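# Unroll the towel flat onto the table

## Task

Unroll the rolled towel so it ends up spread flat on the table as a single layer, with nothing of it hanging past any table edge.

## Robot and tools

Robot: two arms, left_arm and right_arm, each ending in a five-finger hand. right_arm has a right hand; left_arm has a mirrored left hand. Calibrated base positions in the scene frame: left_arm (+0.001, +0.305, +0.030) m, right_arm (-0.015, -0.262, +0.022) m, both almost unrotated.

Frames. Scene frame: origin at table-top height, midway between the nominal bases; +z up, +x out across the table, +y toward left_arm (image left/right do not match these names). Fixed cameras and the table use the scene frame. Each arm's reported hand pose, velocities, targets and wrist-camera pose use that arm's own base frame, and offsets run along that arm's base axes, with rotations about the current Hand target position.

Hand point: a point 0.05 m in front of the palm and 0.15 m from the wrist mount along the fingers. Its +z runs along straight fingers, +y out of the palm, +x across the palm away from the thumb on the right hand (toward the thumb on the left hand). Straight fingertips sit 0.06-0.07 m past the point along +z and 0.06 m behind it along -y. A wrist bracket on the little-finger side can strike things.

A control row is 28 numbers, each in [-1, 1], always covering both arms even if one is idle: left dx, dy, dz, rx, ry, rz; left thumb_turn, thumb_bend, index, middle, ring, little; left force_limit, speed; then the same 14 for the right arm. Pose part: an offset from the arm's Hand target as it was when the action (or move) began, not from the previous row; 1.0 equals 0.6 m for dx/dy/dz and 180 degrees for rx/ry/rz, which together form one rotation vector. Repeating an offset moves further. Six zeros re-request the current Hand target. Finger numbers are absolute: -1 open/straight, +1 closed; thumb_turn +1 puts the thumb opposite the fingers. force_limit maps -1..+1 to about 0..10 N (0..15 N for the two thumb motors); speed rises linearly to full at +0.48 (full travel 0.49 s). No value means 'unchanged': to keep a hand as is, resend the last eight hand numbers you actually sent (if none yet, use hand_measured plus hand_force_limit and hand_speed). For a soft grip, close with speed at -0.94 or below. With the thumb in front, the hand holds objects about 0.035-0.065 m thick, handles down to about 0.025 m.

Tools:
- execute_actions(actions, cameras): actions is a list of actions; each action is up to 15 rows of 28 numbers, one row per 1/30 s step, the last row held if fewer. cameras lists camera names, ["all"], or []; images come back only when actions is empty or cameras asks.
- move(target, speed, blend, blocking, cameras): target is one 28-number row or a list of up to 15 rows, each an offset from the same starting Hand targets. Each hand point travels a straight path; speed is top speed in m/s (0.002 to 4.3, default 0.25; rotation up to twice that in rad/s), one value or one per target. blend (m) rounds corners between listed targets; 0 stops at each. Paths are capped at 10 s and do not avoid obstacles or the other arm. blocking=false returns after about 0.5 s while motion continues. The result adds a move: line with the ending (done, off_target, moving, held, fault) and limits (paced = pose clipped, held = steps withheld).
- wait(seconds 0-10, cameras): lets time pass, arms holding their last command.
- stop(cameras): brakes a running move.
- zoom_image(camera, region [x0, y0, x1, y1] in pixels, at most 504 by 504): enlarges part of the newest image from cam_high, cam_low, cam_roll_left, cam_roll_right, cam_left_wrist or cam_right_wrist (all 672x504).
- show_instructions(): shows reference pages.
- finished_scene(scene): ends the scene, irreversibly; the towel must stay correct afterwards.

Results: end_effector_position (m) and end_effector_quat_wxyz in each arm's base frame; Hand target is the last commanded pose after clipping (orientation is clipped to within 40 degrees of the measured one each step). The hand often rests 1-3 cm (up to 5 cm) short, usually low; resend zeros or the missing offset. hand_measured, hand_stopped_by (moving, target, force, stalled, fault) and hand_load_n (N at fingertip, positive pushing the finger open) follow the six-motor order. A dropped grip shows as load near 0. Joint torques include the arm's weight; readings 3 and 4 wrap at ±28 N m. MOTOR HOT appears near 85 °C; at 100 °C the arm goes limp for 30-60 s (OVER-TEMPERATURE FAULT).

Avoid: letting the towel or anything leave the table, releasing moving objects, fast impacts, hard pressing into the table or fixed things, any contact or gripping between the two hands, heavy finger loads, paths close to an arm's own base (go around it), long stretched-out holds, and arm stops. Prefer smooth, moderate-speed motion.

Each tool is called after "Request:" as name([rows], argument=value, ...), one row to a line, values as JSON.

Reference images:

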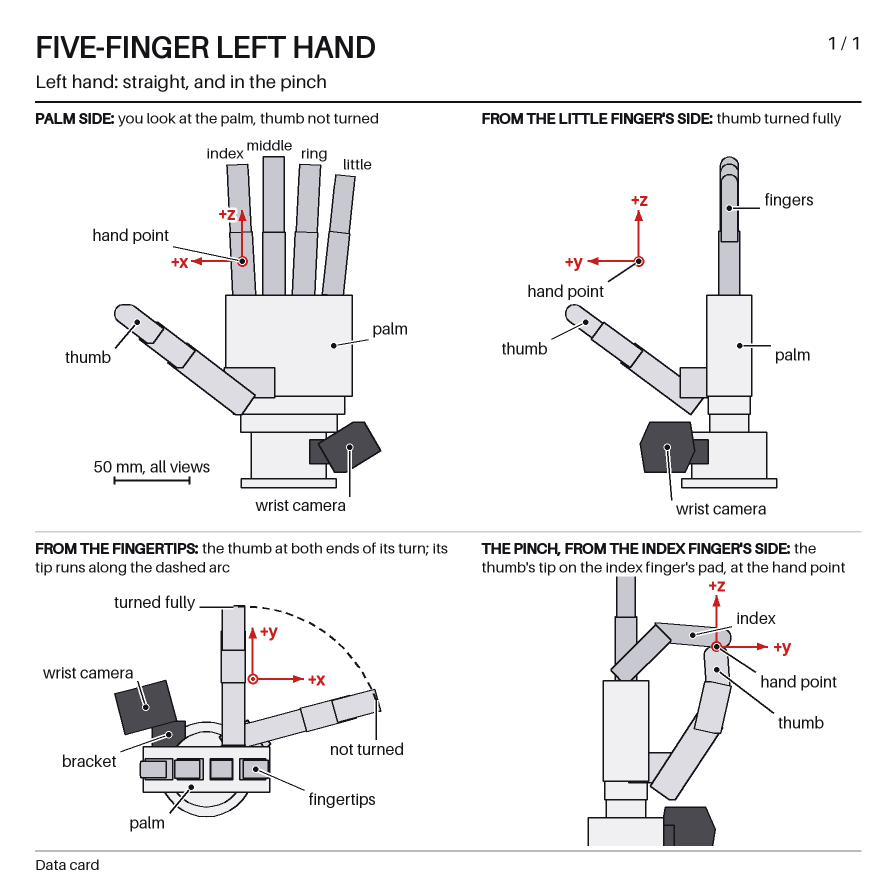

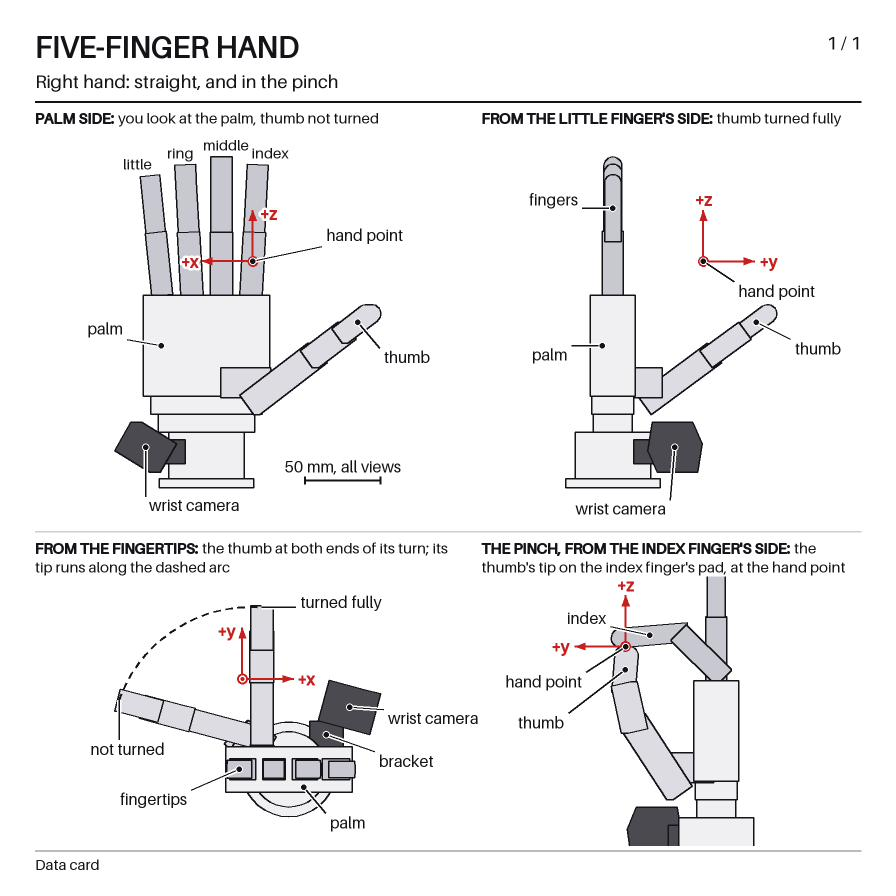

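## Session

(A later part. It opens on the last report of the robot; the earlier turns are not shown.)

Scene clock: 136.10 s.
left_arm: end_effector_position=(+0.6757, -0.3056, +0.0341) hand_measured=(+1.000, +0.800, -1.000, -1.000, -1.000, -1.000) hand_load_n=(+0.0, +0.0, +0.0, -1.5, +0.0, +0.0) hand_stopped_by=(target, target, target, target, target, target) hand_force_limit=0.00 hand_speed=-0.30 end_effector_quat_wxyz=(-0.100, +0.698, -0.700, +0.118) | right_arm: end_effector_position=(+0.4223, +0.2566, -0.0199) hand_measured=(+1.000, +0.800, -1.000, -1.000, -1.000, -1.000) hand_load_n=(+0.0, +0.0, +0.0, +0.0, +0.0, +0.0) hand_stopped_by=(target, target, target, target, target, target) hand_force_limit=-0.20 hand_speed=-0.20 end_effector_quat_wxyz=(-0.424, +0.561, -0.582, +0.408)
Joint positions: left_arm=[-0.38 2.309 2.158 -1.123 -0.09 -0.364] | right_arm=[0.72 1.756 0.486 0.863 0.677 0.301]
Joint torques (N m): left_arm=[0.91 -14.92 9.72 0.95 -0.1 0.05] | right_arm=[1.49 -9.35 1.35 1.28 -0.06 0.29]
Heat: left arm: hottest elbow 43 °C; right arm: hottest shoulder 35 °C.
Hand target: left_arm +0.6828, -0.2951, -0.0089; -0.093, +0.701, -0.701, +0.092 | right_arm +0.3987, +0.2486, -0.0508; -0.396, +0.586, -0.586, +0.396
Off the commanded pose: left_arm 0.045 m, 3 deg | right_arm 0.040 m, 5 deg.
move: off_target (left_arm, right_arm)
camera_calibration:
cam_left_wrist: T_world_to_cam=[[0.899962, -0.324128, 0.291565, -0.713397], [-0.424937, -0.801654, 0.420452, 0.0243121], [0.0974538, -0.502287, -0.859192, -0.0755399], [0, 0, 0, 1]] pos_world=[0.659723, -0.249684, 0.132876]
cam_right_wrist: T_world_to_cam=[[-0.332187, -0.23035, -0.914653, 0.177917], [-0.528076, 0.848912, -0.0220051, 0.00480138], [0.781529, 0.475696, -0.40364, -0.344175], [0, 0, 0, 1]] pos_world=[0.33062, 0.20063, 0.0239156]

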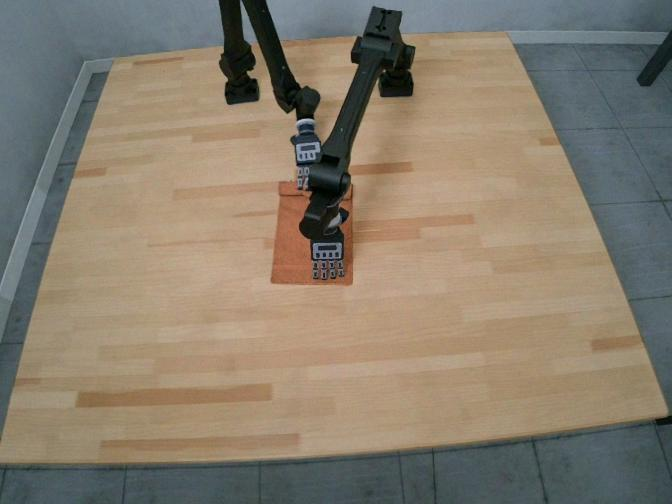

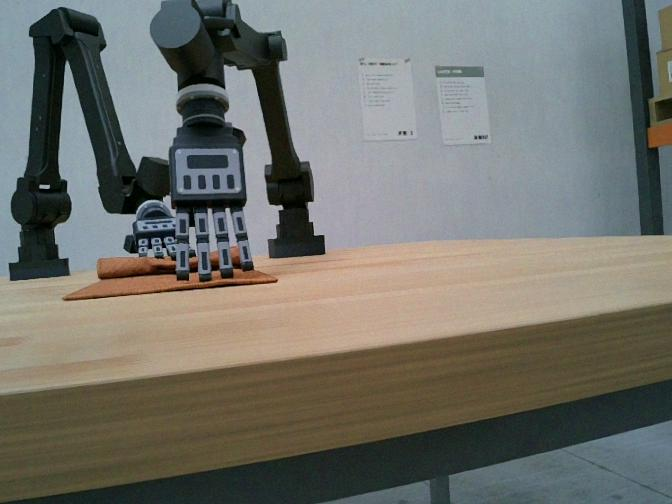

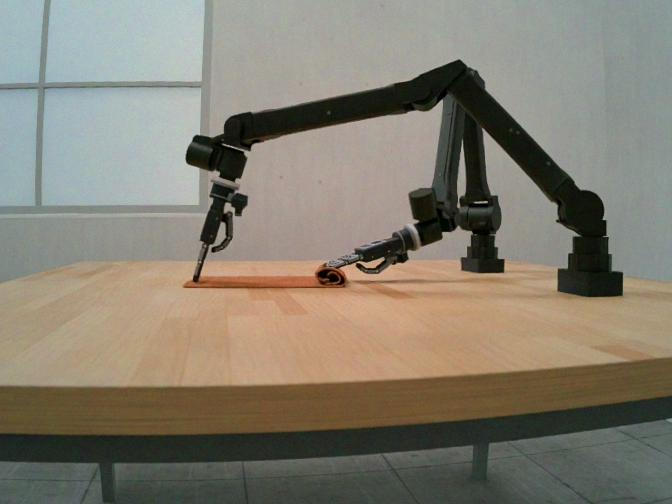

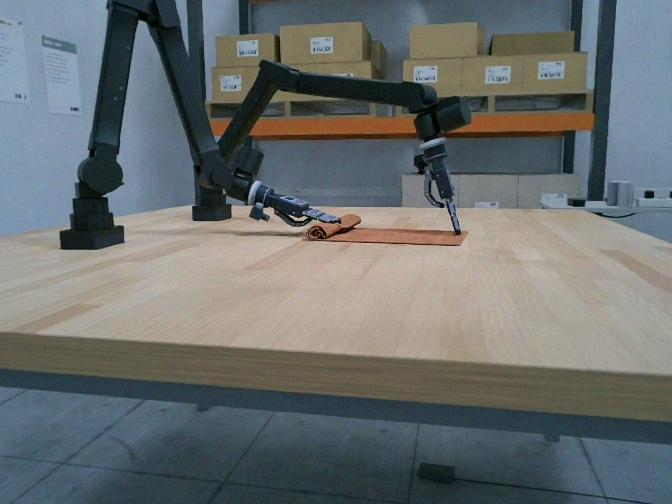

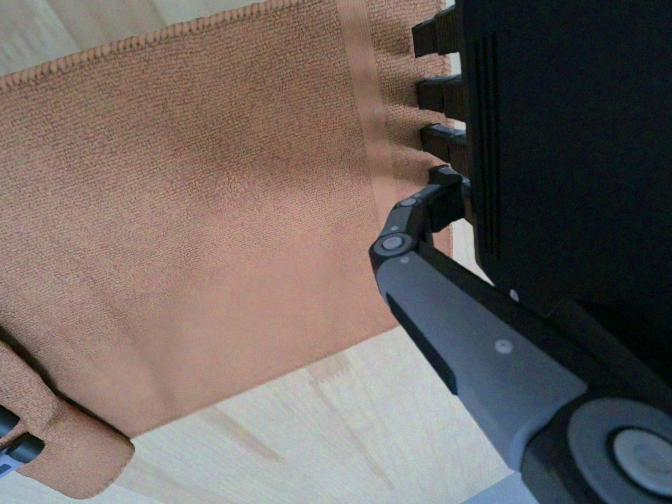

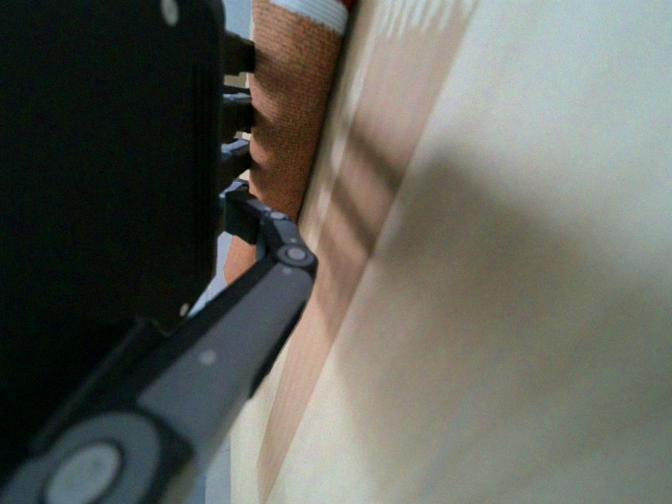

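Request:
move([
  [0,0,0,0,0,0,1,0.8,-1,-1,-1,-1,0,-0.3,-0.08,0,0,0,0,0,1,0.8,-1,-1,-1,-1,-0.2,-0.2],
  [0,0,0,0,0,0,1,0.8,-1,-1,-1,-1,0,-0.3,-0.08,0,0.1,0,0,0,1,0.8,-1,-1,-1,-1,-0.2,-0.2],
], speed=[0.06,0.12], cameras=["all"])

Request:
zoom_image(camera="cam_high", region=[250, 130, 410, 290])

Request:
zoom_image(camera="cam_roll_right", region=[280, 150, 480, 260])

Scene clock: 139.23 s.
left_arm: end_effector_position=(+0.6757, -0.3056, +0.0341) hand_measured=(+1.000, +0.800, -1.000, -1.000, -1.000, -1.000) hand_load_n=(+0.0, +0.0, +0.0, -1.5, +0.0, +0.0) hand_stopped_by=(target, target, target, target, target, target) hand_force_limit=0.00 hand_speed=-0.30 end_effector_quat_wxyz=(-0.100, +0.698, -0.700, +0.118) | right_arm: end_effector_position=(+0.3479, +0.2449, +0.0043) hand_measured=(+1.000, +0.800, -1.000, -1.000, -1.000, -1.000) hand_load_n=(+0.0, +0.0, -0.5, +0.0, +0.0, +0.0) hand_stopped_by=(target, target, target, target, target, target) hand_force_limit=-0.20 hand_speed=-0.20 end_effector_quat_wxyz=(-0.392, +0.591, -0.583, +0.398)
Joint positions: left_arm=[-0.38 2.309 2.158 -1.123 -0.09 -0.364] | right_arm=[0.847 1.475 0.369 0.556 0.767 0.389]
Joint torques (N m): left_arm=[0.91 -14.97 9.72 0.94 -0.1 0.05] | right_arm=[0.67 -9.29 6.35 1.63 0.3 0.17]
Heat: left arm: hottest elbow 44 °C; right arm: hottest shoulder 35 °C.
Hand target: left_arm +0.6828, -0.2951, -0.0089; -0.093, +0.701, -0.701, +0.092 | right_arm +0.3505, +0.2485, +0.0091; -0.396, +0.586, -0.586, +0.395
Off the commanded pose: left_arm 0.045 m, 3 deg | right_arm 0.007 m, 1 deg.
move: off_target (left_arm)
camera_calibration:
cam_left_wrist: T_world_to_cam=[[0.899962, -0.324128, 0.291565, -0.713397], [-0.424937, -0.801654, 0.420452, 0.0243121], [0.0974538, -0.502287, -0.859192, -0.0755399], [0, 0, 0, 1]] pos_world=[0.659723, -0.249684, 0.132876]
cam_right_wrist: T_world_to_cam=[[-0.393312, -0.27916, -0.876, 0.20567], [-0.543617, 0.83901, -0.0232953, -0.0161494], [0.741476, 0.467046, -0.481749, -0.254254], [0, 0, 0, 1]] pos_world=[0.260637, 0.189713, 0.0573035]

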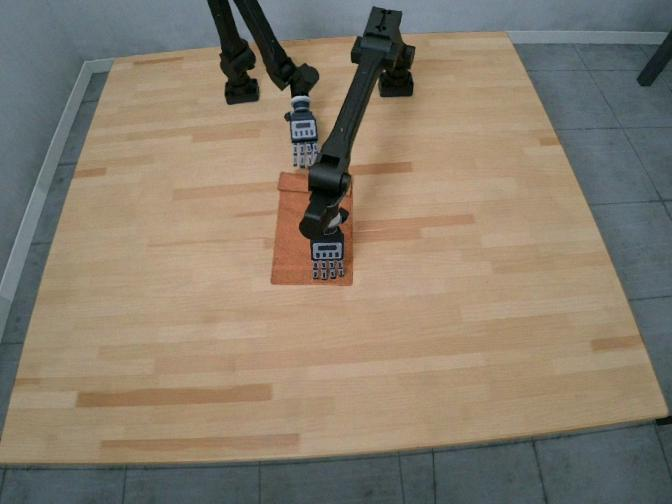

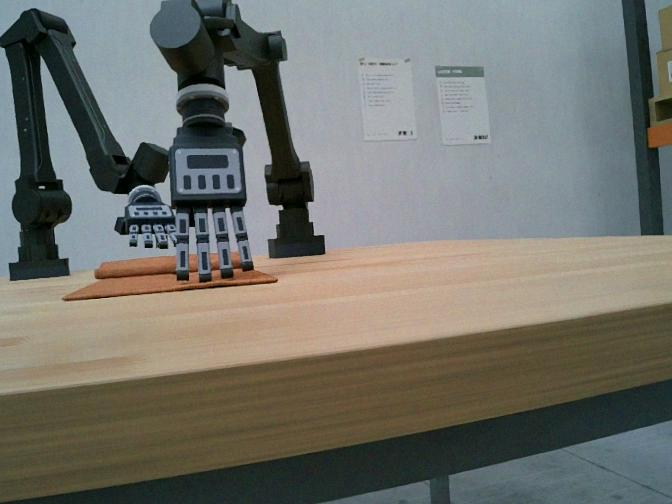

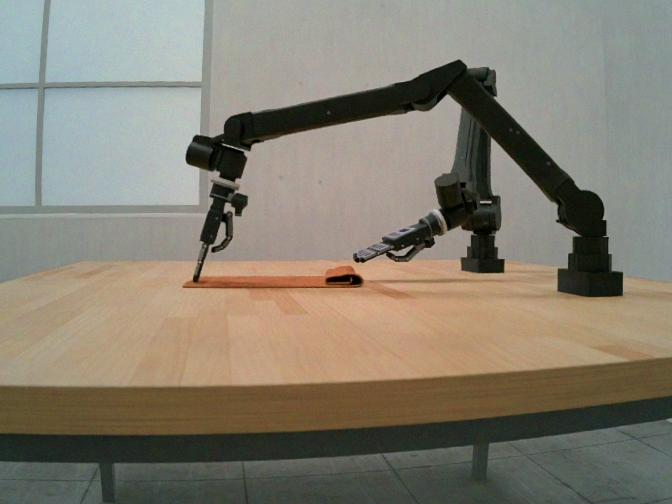

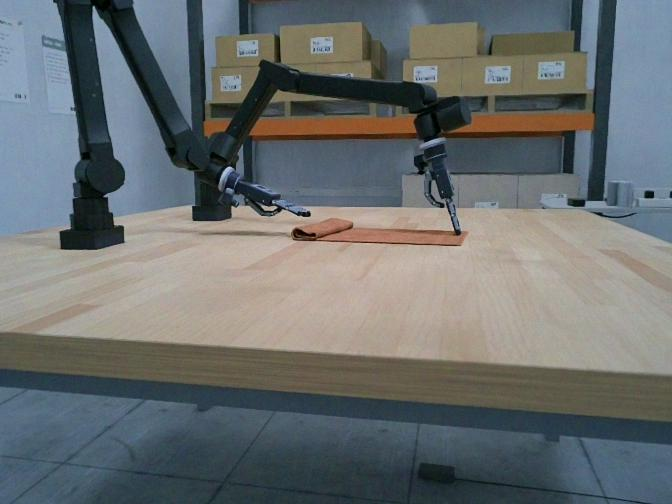

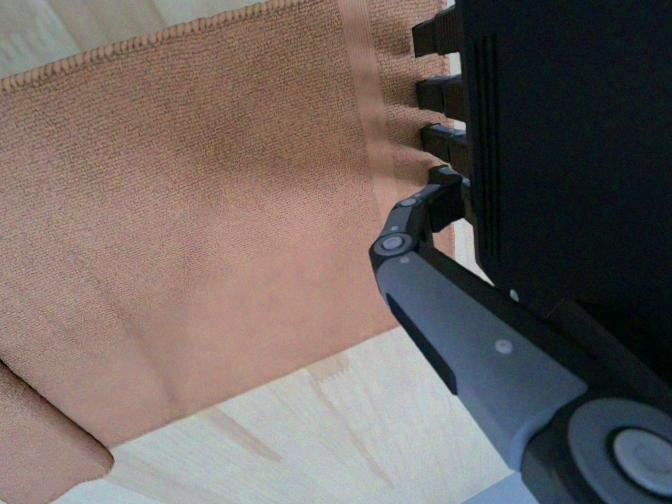

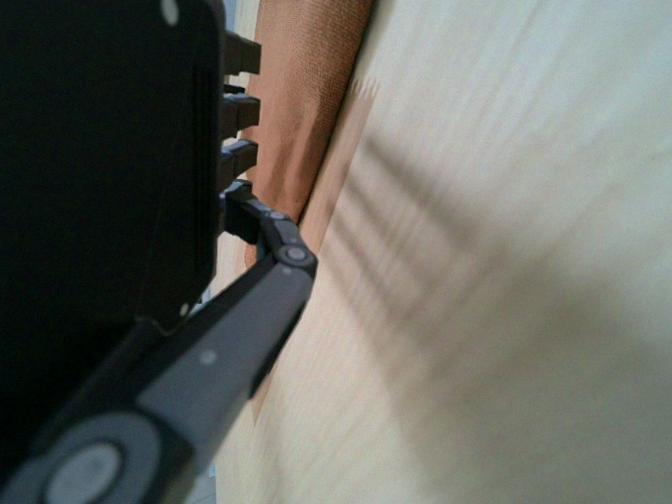

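Scaled by 3.150.

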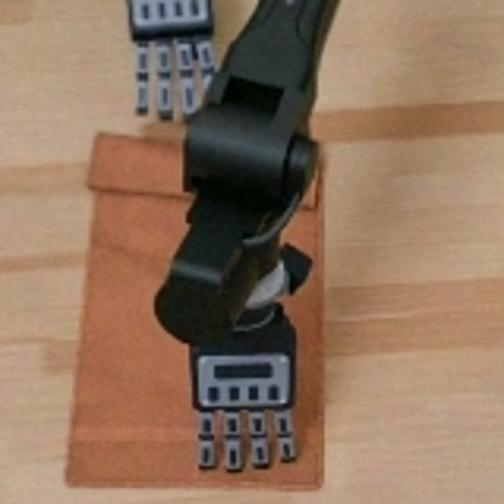

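Scaled by 2.520.

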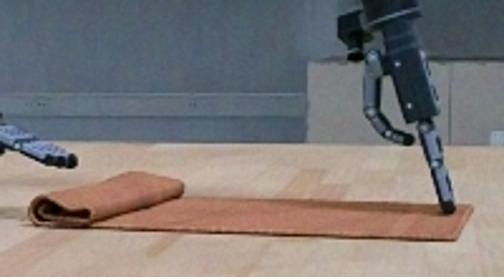

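Request:
move([
  [0,0,0,0,0,0,1,0.8,-1,-1,-1,-1,0,-0.3,0.03,0,0.03,0,0.072,0,1,0.8,-1,-1,-1,-1,-0.2,-0.2],
  [0,0,0,0,0,0,1,0.8,-1,-1,-1,-1,0,-0.3,0.088,0.004,0.02,0,0.072,0,1,0.8,-1,-1,-1,-1,-0.2,-0.2],
  [0,0,0,0,0,0,1,0.8,-1,-1,-1,-1,0,-0.3,0.088,0.004,-0.065,0,0.072,0,1,0.8,-1,-1,-1,-1,-0.2,-0.2],
  [0,0,0,0,0,0,1,0.8,-1,-1,-1,-1,0,-0.3,-0.045,0.004,-0.075,0,0.072,0,1,0.8,-1,-1,-1,-1,-0.2,-0.2],
], speed=[0.12,0.12,0.1,0.06], cameras=["all"])

Request:
zoom_image(camera="cam_high", region=[250, 130, 410, 290])

Request:
zoom_image(camera="cam_roll_right", region=[260, 150, 480, 260])

Scene clock: 145.33 s.
left_arm: end_effector_position=(+0.6757, -0.3056, +0.0341) hand_measured=(+1.000, +0.800, -1.000, -1.000, -1.000, -1.000) hand_load_n=(+0.0, +0.0, -0.5, -1.5, +0.0, +0.0) hand_stopped_by=(target, target, target, target, target, target) hand_force_limit=0.00 hand_speed=-0.30 end_effector_quat_wxyz=(-0.100, +0.698, -0.700, +0.118) | right_arm: end_effector_position=(+0.3465, +0.2599, -0.0125) hand_measured=(+1.000, +0.800, -1.000, -1.000, -1.000, -1.000) hand_load_n=(+0.0, +0.0, +0.0, +0.5, +0.0, +0.0) hand_stopped_by=(target, target, target, target, target, target) hand_force_limit=-0.20 hand_speed=-0.20 end_effector_quat_wxyz=(-0.357, +0.602, -0.631, +0.335)
Joint positions: left_arm=[-0.38 2.309 2.158 -1.123 -0.09 -0.364] | right_arm=[0.818 1.478 0.455 0.299 0.667 0.556]
Joint torques (N m): left_arm=[0.91 -14.97 9.72 0.96 -0.1 0.05] | right_arm=[1.85 -8.23 3.55 0.44 -0.18 0.12]
Heat: left arm: hottest elbow 44 °C; right arm: hottest shoulder 35 °C.
Hand target: left_arm +0.6828, -0.2951, -0.0088; -0.093, +0.701, -0.701, +0.092 | right_arm +0.3235, +0.2508, -0.0360; -0.327, +0.627, -0.627, +0.327
Off the commanded pose: left_arm 0.045 m, 3 deg | right_arm 0.034 m, 5 deg.
move: off_target (left_arm, right_arm)
camera_calibration:
cam_left_wrist: T_world_to_cam=[[0.899962, -0.324128, 0.291565, -0.713397], [-0.424937, -0.801654, 0.420452, 0.0243121], [0.0974538, -0.502287, -0.859192, -0.0755399], [0, 0, 0, 1]] pos_world=[0.659723, -0.249684, 0.132876]
cam_right_wrist: T_world_to_cam=[[-0.536332, -0.216848, -0.815675, 0.228709], [-0.516796, 0.848451, 0.114248, -0.0398769], [0.667285, 0.482812, -0.567118, -0.247789], [0, 0, 0, 1]] pos_world=[0.267401, 0.203064, 0.0505825]

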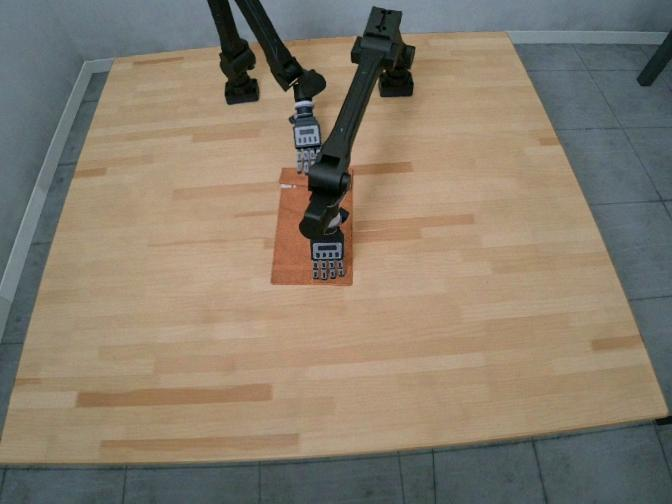

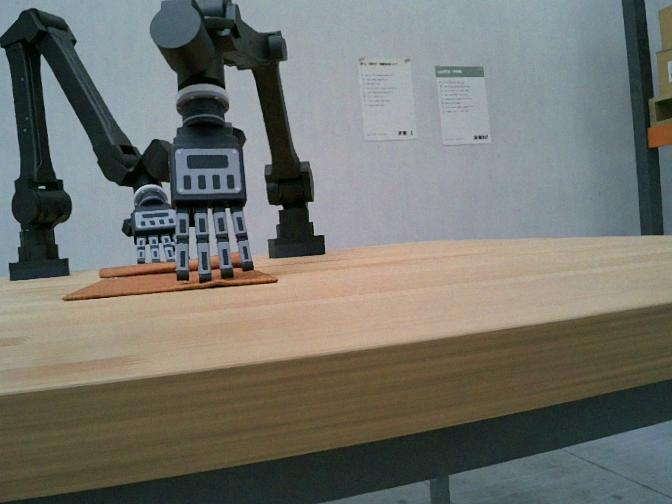

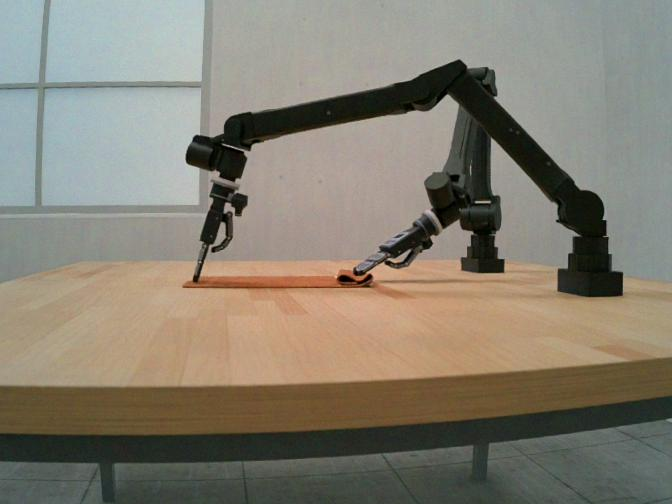

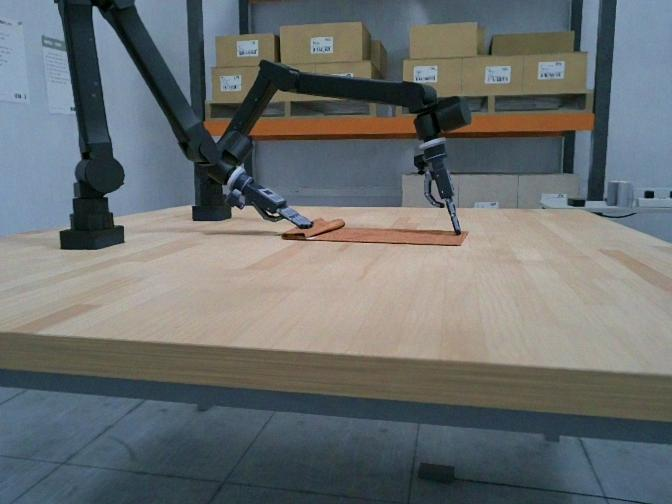

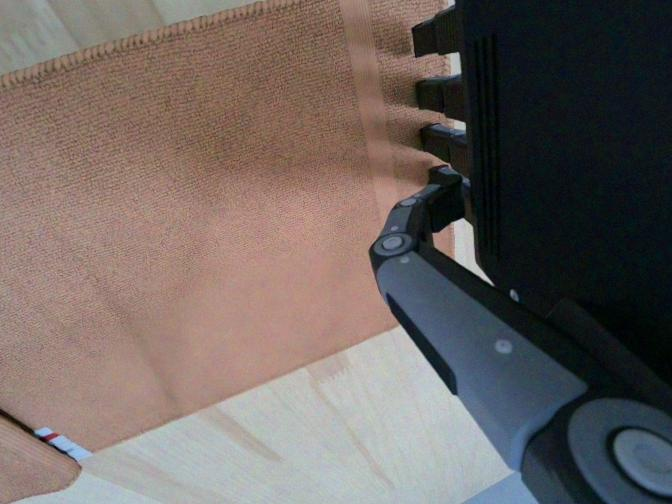

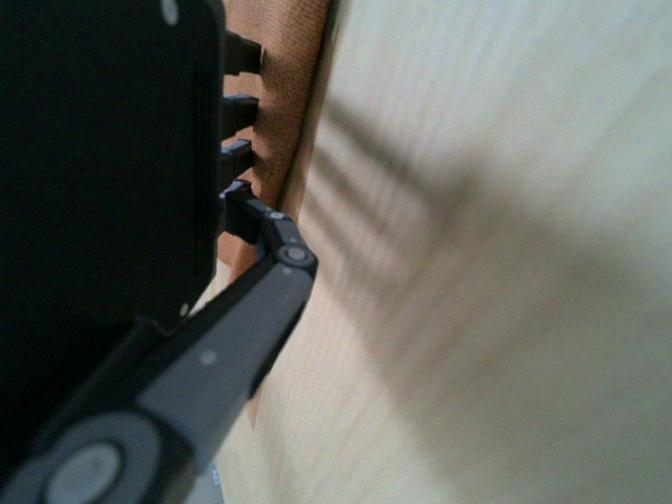

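Scaled by 3.150.

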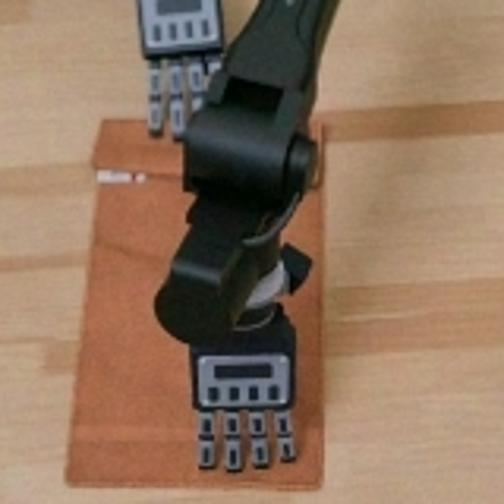

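Scaled by 2.291.

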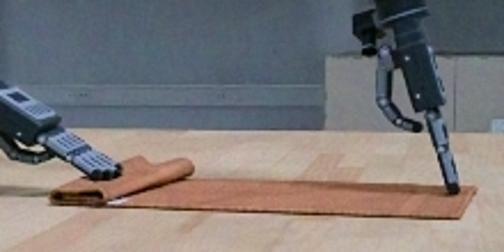

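Request:
move([
  [0,0,0,0,0,0,1,0.8,-1,-1,-1,-1,0,-0.3,0,0,0.08,0,0,0,1,0.8,-1,-1,-1,-1,-0.2,-0.2],
  [0,0,0,0,0,0,1,0.8,-1,-1,-1,-1,0,-0.3,0.1125,-0.017,0.08,0,0,0,1,0.8,-1,-1,-1,-1,-0.2,-0.2],
  [0,0,0,0,0,0,1,0.8,-1,-1,-1,-1,0,-0.3,0.1125,-0.017,0,0,0,0,1,0.8,-1,-1,-1,-1,-0.2,-0.2],
  [0,0,0,0,0,0,1,0.8,-1,-1,-1,-1,0,-0.3,-0.0375,-0.017,-0.005,0,0,0,1,0.8,-1,-1,-1,-1,-0.2,-0.2],
  [0,0,0,0,0,0,1,0.8,-1,-1,-1,-1,0,-0.3,-0.0375,-0.017,0.1,0,0,0,1,0.8,-1,-1,-1,-1,-0.2,-0.2],
], speed=[0.12,0.12,0.1,0.06,0.12], cameras=["all"])

Request:
zoom_image(camera="cam_high", region=[250, 130, 410, 290])

Request:
zoom_image(camera="cam_roll_right", region=[260, 150, 480, 260])

Scene clock: 152.33 s.
left_arm: end_effector_position=(+0.6757, -0.3056, +0.0341) hand_measured=(+1.000, +0.800, -1.000, -1.000, -1.000, -1.000) hand_load_n=(+0.0, +0.0, +0.0, -1.0, +0.0, +0.0) hand_stopped_by=(target, target, target, target, target, target) hand_force_limit=0.00 hand_speed=-0.30 end_effector_quat_wxyz=(-0.100, +0.698, -0.700, +0.118) | right_arm: end_effector_position=(+0.2960, +0.2270, +0.0109) hand_measured=(+1.000, +0.800, -1.000, -1.000, -1.000, -1.000) hand_load_n=(+0.0, +0.0, +0.0, +0.0, +0.0, +0.0) hand_stopped_by=(target, target, target, target, target, target) hand_force_limit=-0.20 hand_speed=-0.20 end_effector_quat_wxyz=(-0.313, +0.632, -0.627, +0.332)
Joint positions: left_arm=[-0.38 2.309 2.158 -1.123 -0.09 -0.364] | right_arm=[0.862 1.225 0.401 -0.027 0.681 0.589]
Joint torques (N m): left_arm=[0.91 -15.03 9.72 0.95 -0.1 0.05] | right_arm=[1.55 -7.41 9.68 1.31 0.29 0.16]
Heat: left arm: hottest elbow 44 °C; right arm: hottest shoulder 35 °C.
Hand target: left_arm +0.6828, -0.2951, -0.0088; -0.093, +0.701, -0.701, +0.092 | right_arm +0.3010, +0.2407, +0.0241; -0.327, +0.627, -0.627, +0.327
Off the commanded pose: left_arm 0.045 m, 3 deg | right_arm 0.020 m, 2 deg.
move: off_target (left_arm, right_arm)
camera_calibration:
cam_left_wrist: T_world_to_cam=[[0.899962, -0.324128, 0.291565, -0.713397], [-0.424937, -0.801654, 0.420452, 0.0243121], [0.0974538, -0.502287, -0.859192, -0.0755399], [0, 0, 0, 1]] pos_world=[0.659723, -0.249684, 0.132876]
cam_right_wrist: T_world_to_cam=[[-0.592288, -0.282852, -0.754447, 0.244522], [-0.52221, 0.847829, 0.0921051, -0.0387693], [0.61359, 0.448532, -0.649867, -0.160438], [0, 0, 0, 1]] pos_world=[0.223025, 0.173995, 0.0837864]

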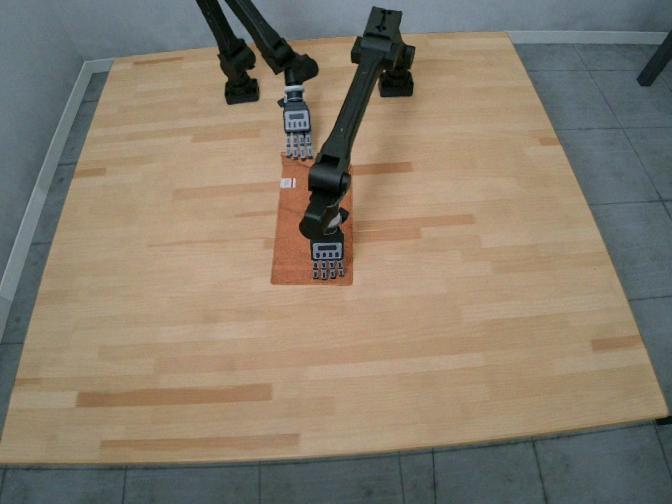

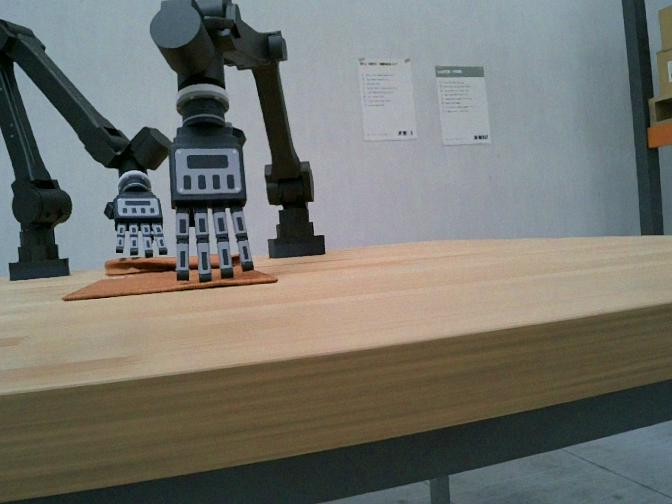

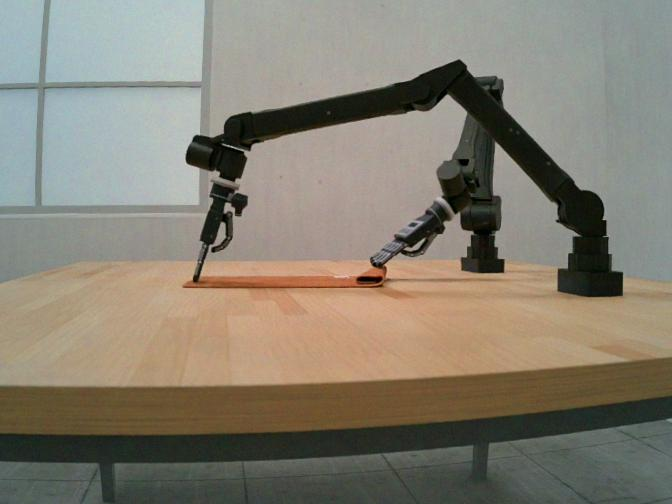

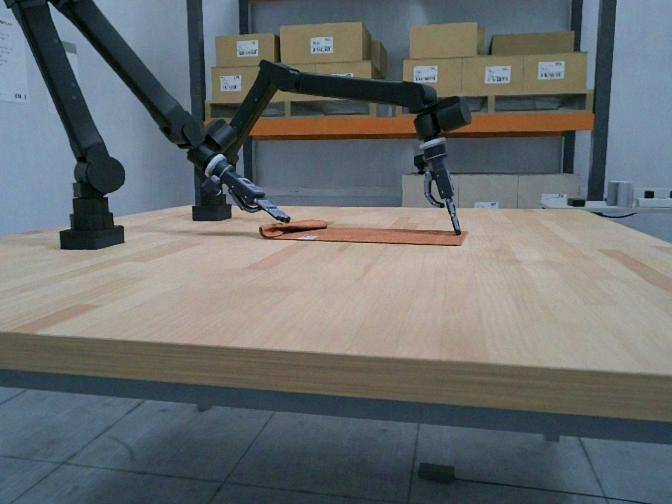

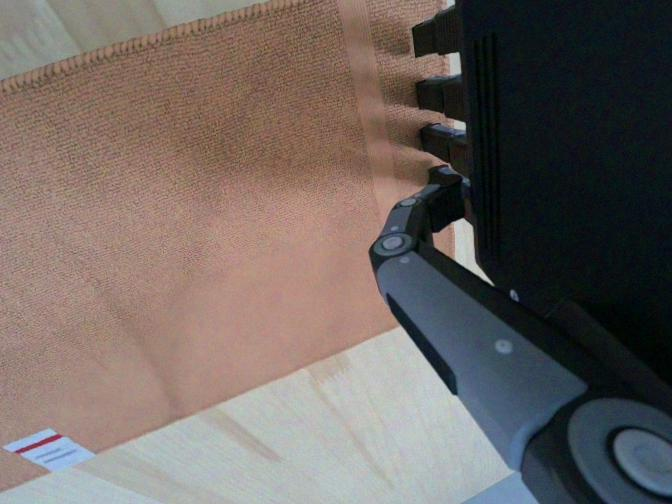

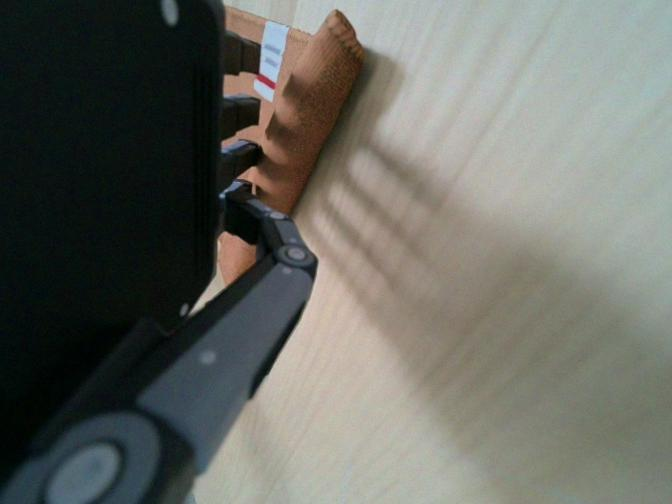

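Scaled by 3.150.

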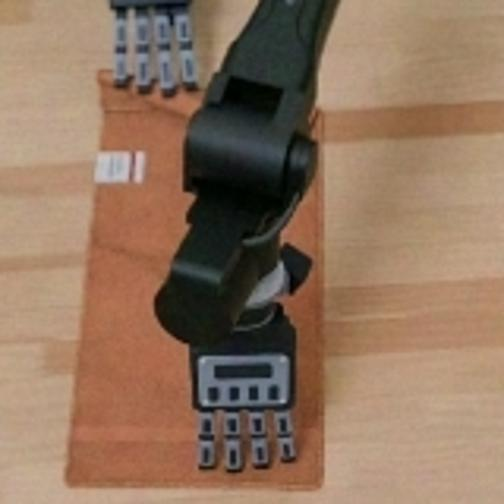

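Scaled by 2.291.

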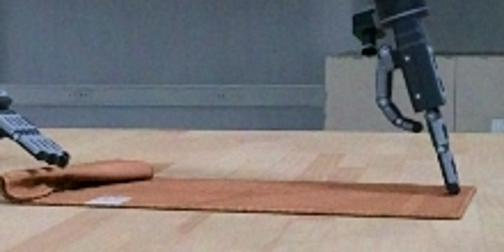

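Request:
move([
  [0,0,0,0,0,0,1,0.8,-1,-1,-1,-1,0,-0.3,0.035,0.033,0,0,0,0,1,0.8,-1,-1,-1,-1,-0.2,-0.2],
  [0,0,0,0,0,0,1,0.8,-1,-1,-1,-1,0,-0.3,0.035,0.033,-0.1,0,0,0,1,0.8,-1,-1,-1,-1,-0.2,-0.2],
  [0,0,0,0,0,0,1,0.8,-1,-1,-1,-1,0,-0.3,-0.14,0.033,-0.1,0,0,0,1,0.8,-1,-1,-1,-1,-0.2,-0.2],
  [0,0,0,0,0,0,1,0.8,-1,-1,-1,-1,0,-0.3,-0.14,0.033,0.15,0,0,0,1,0.8,-1,-1,-1,-1,-0.2,-0.2],
], speed=[0.12,0.1,0.06,0.12], cameras=["all"])

Request:
zoom_image(camera="cam_high", region=[250, 130, 410, 290])

Request:
zoom_image(camera="cam_roll_right", region=[240, 150, 480, 260])

Scene clock: 159.57 s.
left_arm: end_effector_position=(+0.6757, -0.3056, +0.0341) hand_measured=(+1.000, +0.800, -1.000, -1.000, -1.000, -1.000) hand_load_n=(+0.0, +0.0, +0.0, -1.0, +0.0, +0.0) hand_stopped_by=(target, target, target, target, target, target) hand_force_limit=0.00 hand_speed=-0.30 end_effector_quat_wxyz=(-0.100, +0.698, -0.700, +0.118) | right_arm: end_effector_position=(+0.2150, +0.2445, +0.0928) hand_measured=(+1.000, +0.800, -1.000, -1.000, -1.000, -1.000) hand_load_n=(+0.0, +0.5, +0.0, +0.0, +0.0, +0.0) hand_stopped_by=(target, target, target, target, target, target) hand_force_limit=-0.20 hand_speed=-0.20 end_effector_quat_wxyz=(-0.308, +0.634, -0.624, +0.337)
Joint positions: left_arm=[-0.38 2.309 2.158 -1.123 -0.09 -0.364] | right_arm=[1.177 0.956 0.535 -0.697 0.865 0.95]
Joint torques (N m): left_arm=[0.91 -14.97 9.72 0.96 -0.09 0.05] | right_arm=[1.55 -5.19 12.63 0.87 0.52 0.17]
Heat: left arm: hottest elbow 45 °C; right arm: hottest shoulder 35 °C.
Hand target: left_arm +0.6828, -0.2951, -0.0088; -0.093, +0.701, -0.701, +0.092 | right_arm +0.2171, +0.2605, +0.1140; -0.327, +0.627, -0.627, +0.327
Off the commanded pose: left_arm 0.045 m, 3 deg | right_arm 0.027 m, 3 deg.
move: off_target (left_arm, right_arm)
camera_calibration:
cam_left_wrist: T_world_to_cam=[[0.899962, -0.324128, 0.291565, -0.713397], [-0.424937, -0.801654, 0.420452, 0.0243121], [0.0974538, -0.502287, -0.859192, -0.0755399], [0, 0, 0, 1]] pos_world=[0.659723, -0.249684, 0.132876]
cam_right_wrist: T_world_to_cam=[[-0.592359, -0.295402, -0.749566, 0.265809], [-0.522674, 0.848911, 0.0784998, -0.102362], [0.613126, 0.438279, -0.657259, -0.0619304], [0, 0, 0, 1]] pos_world=[0.141923, 0.19256, 0.166573]

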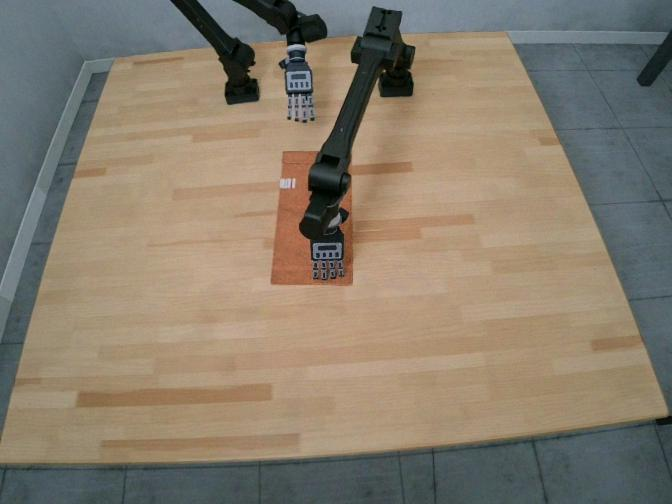

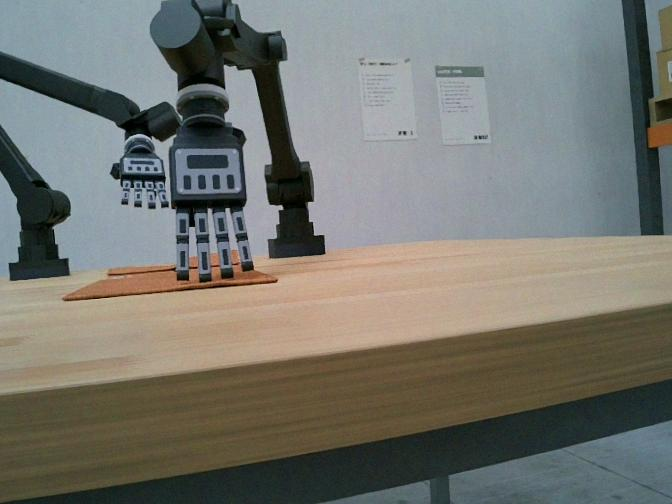

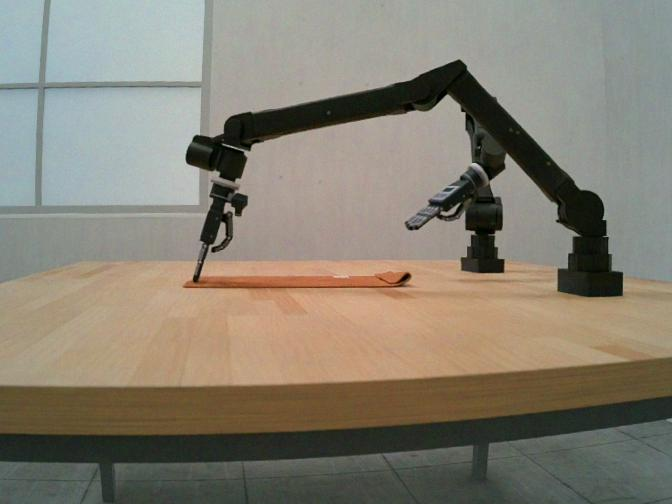

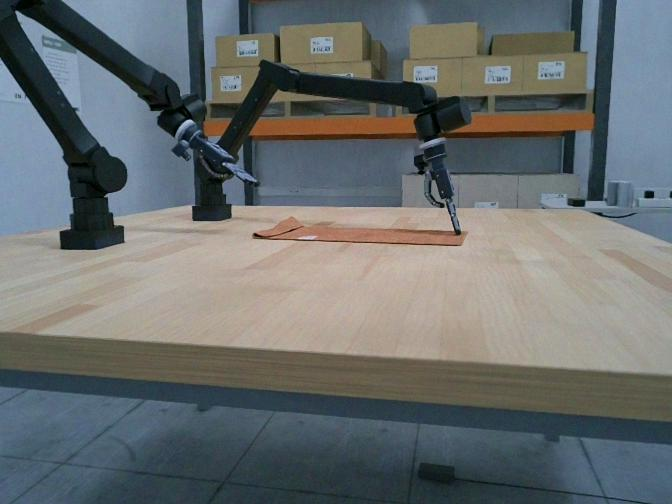

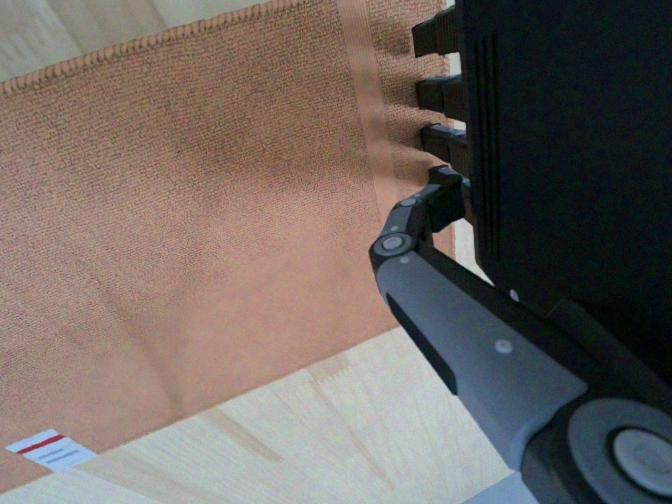

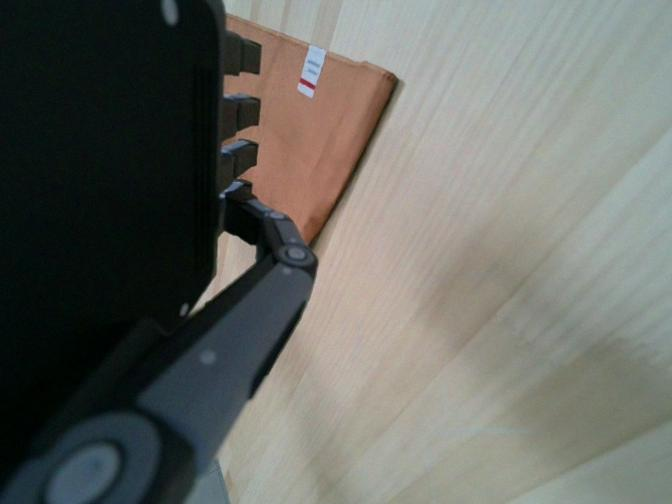

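Scaled by 3.150.

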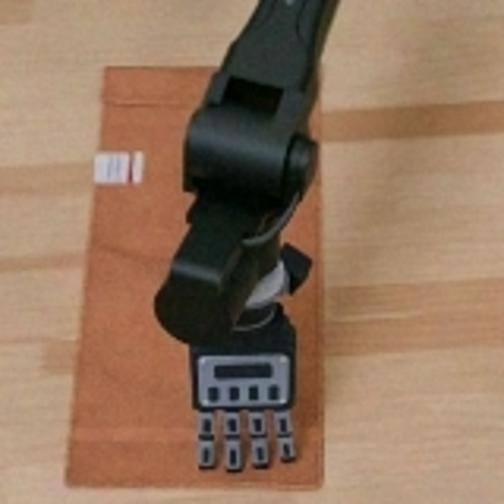

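Scaled by 2.100.

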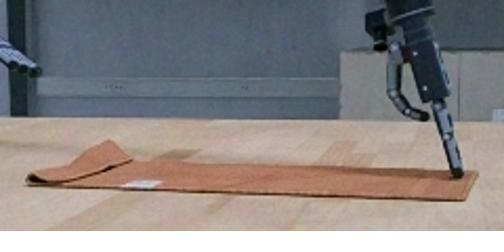

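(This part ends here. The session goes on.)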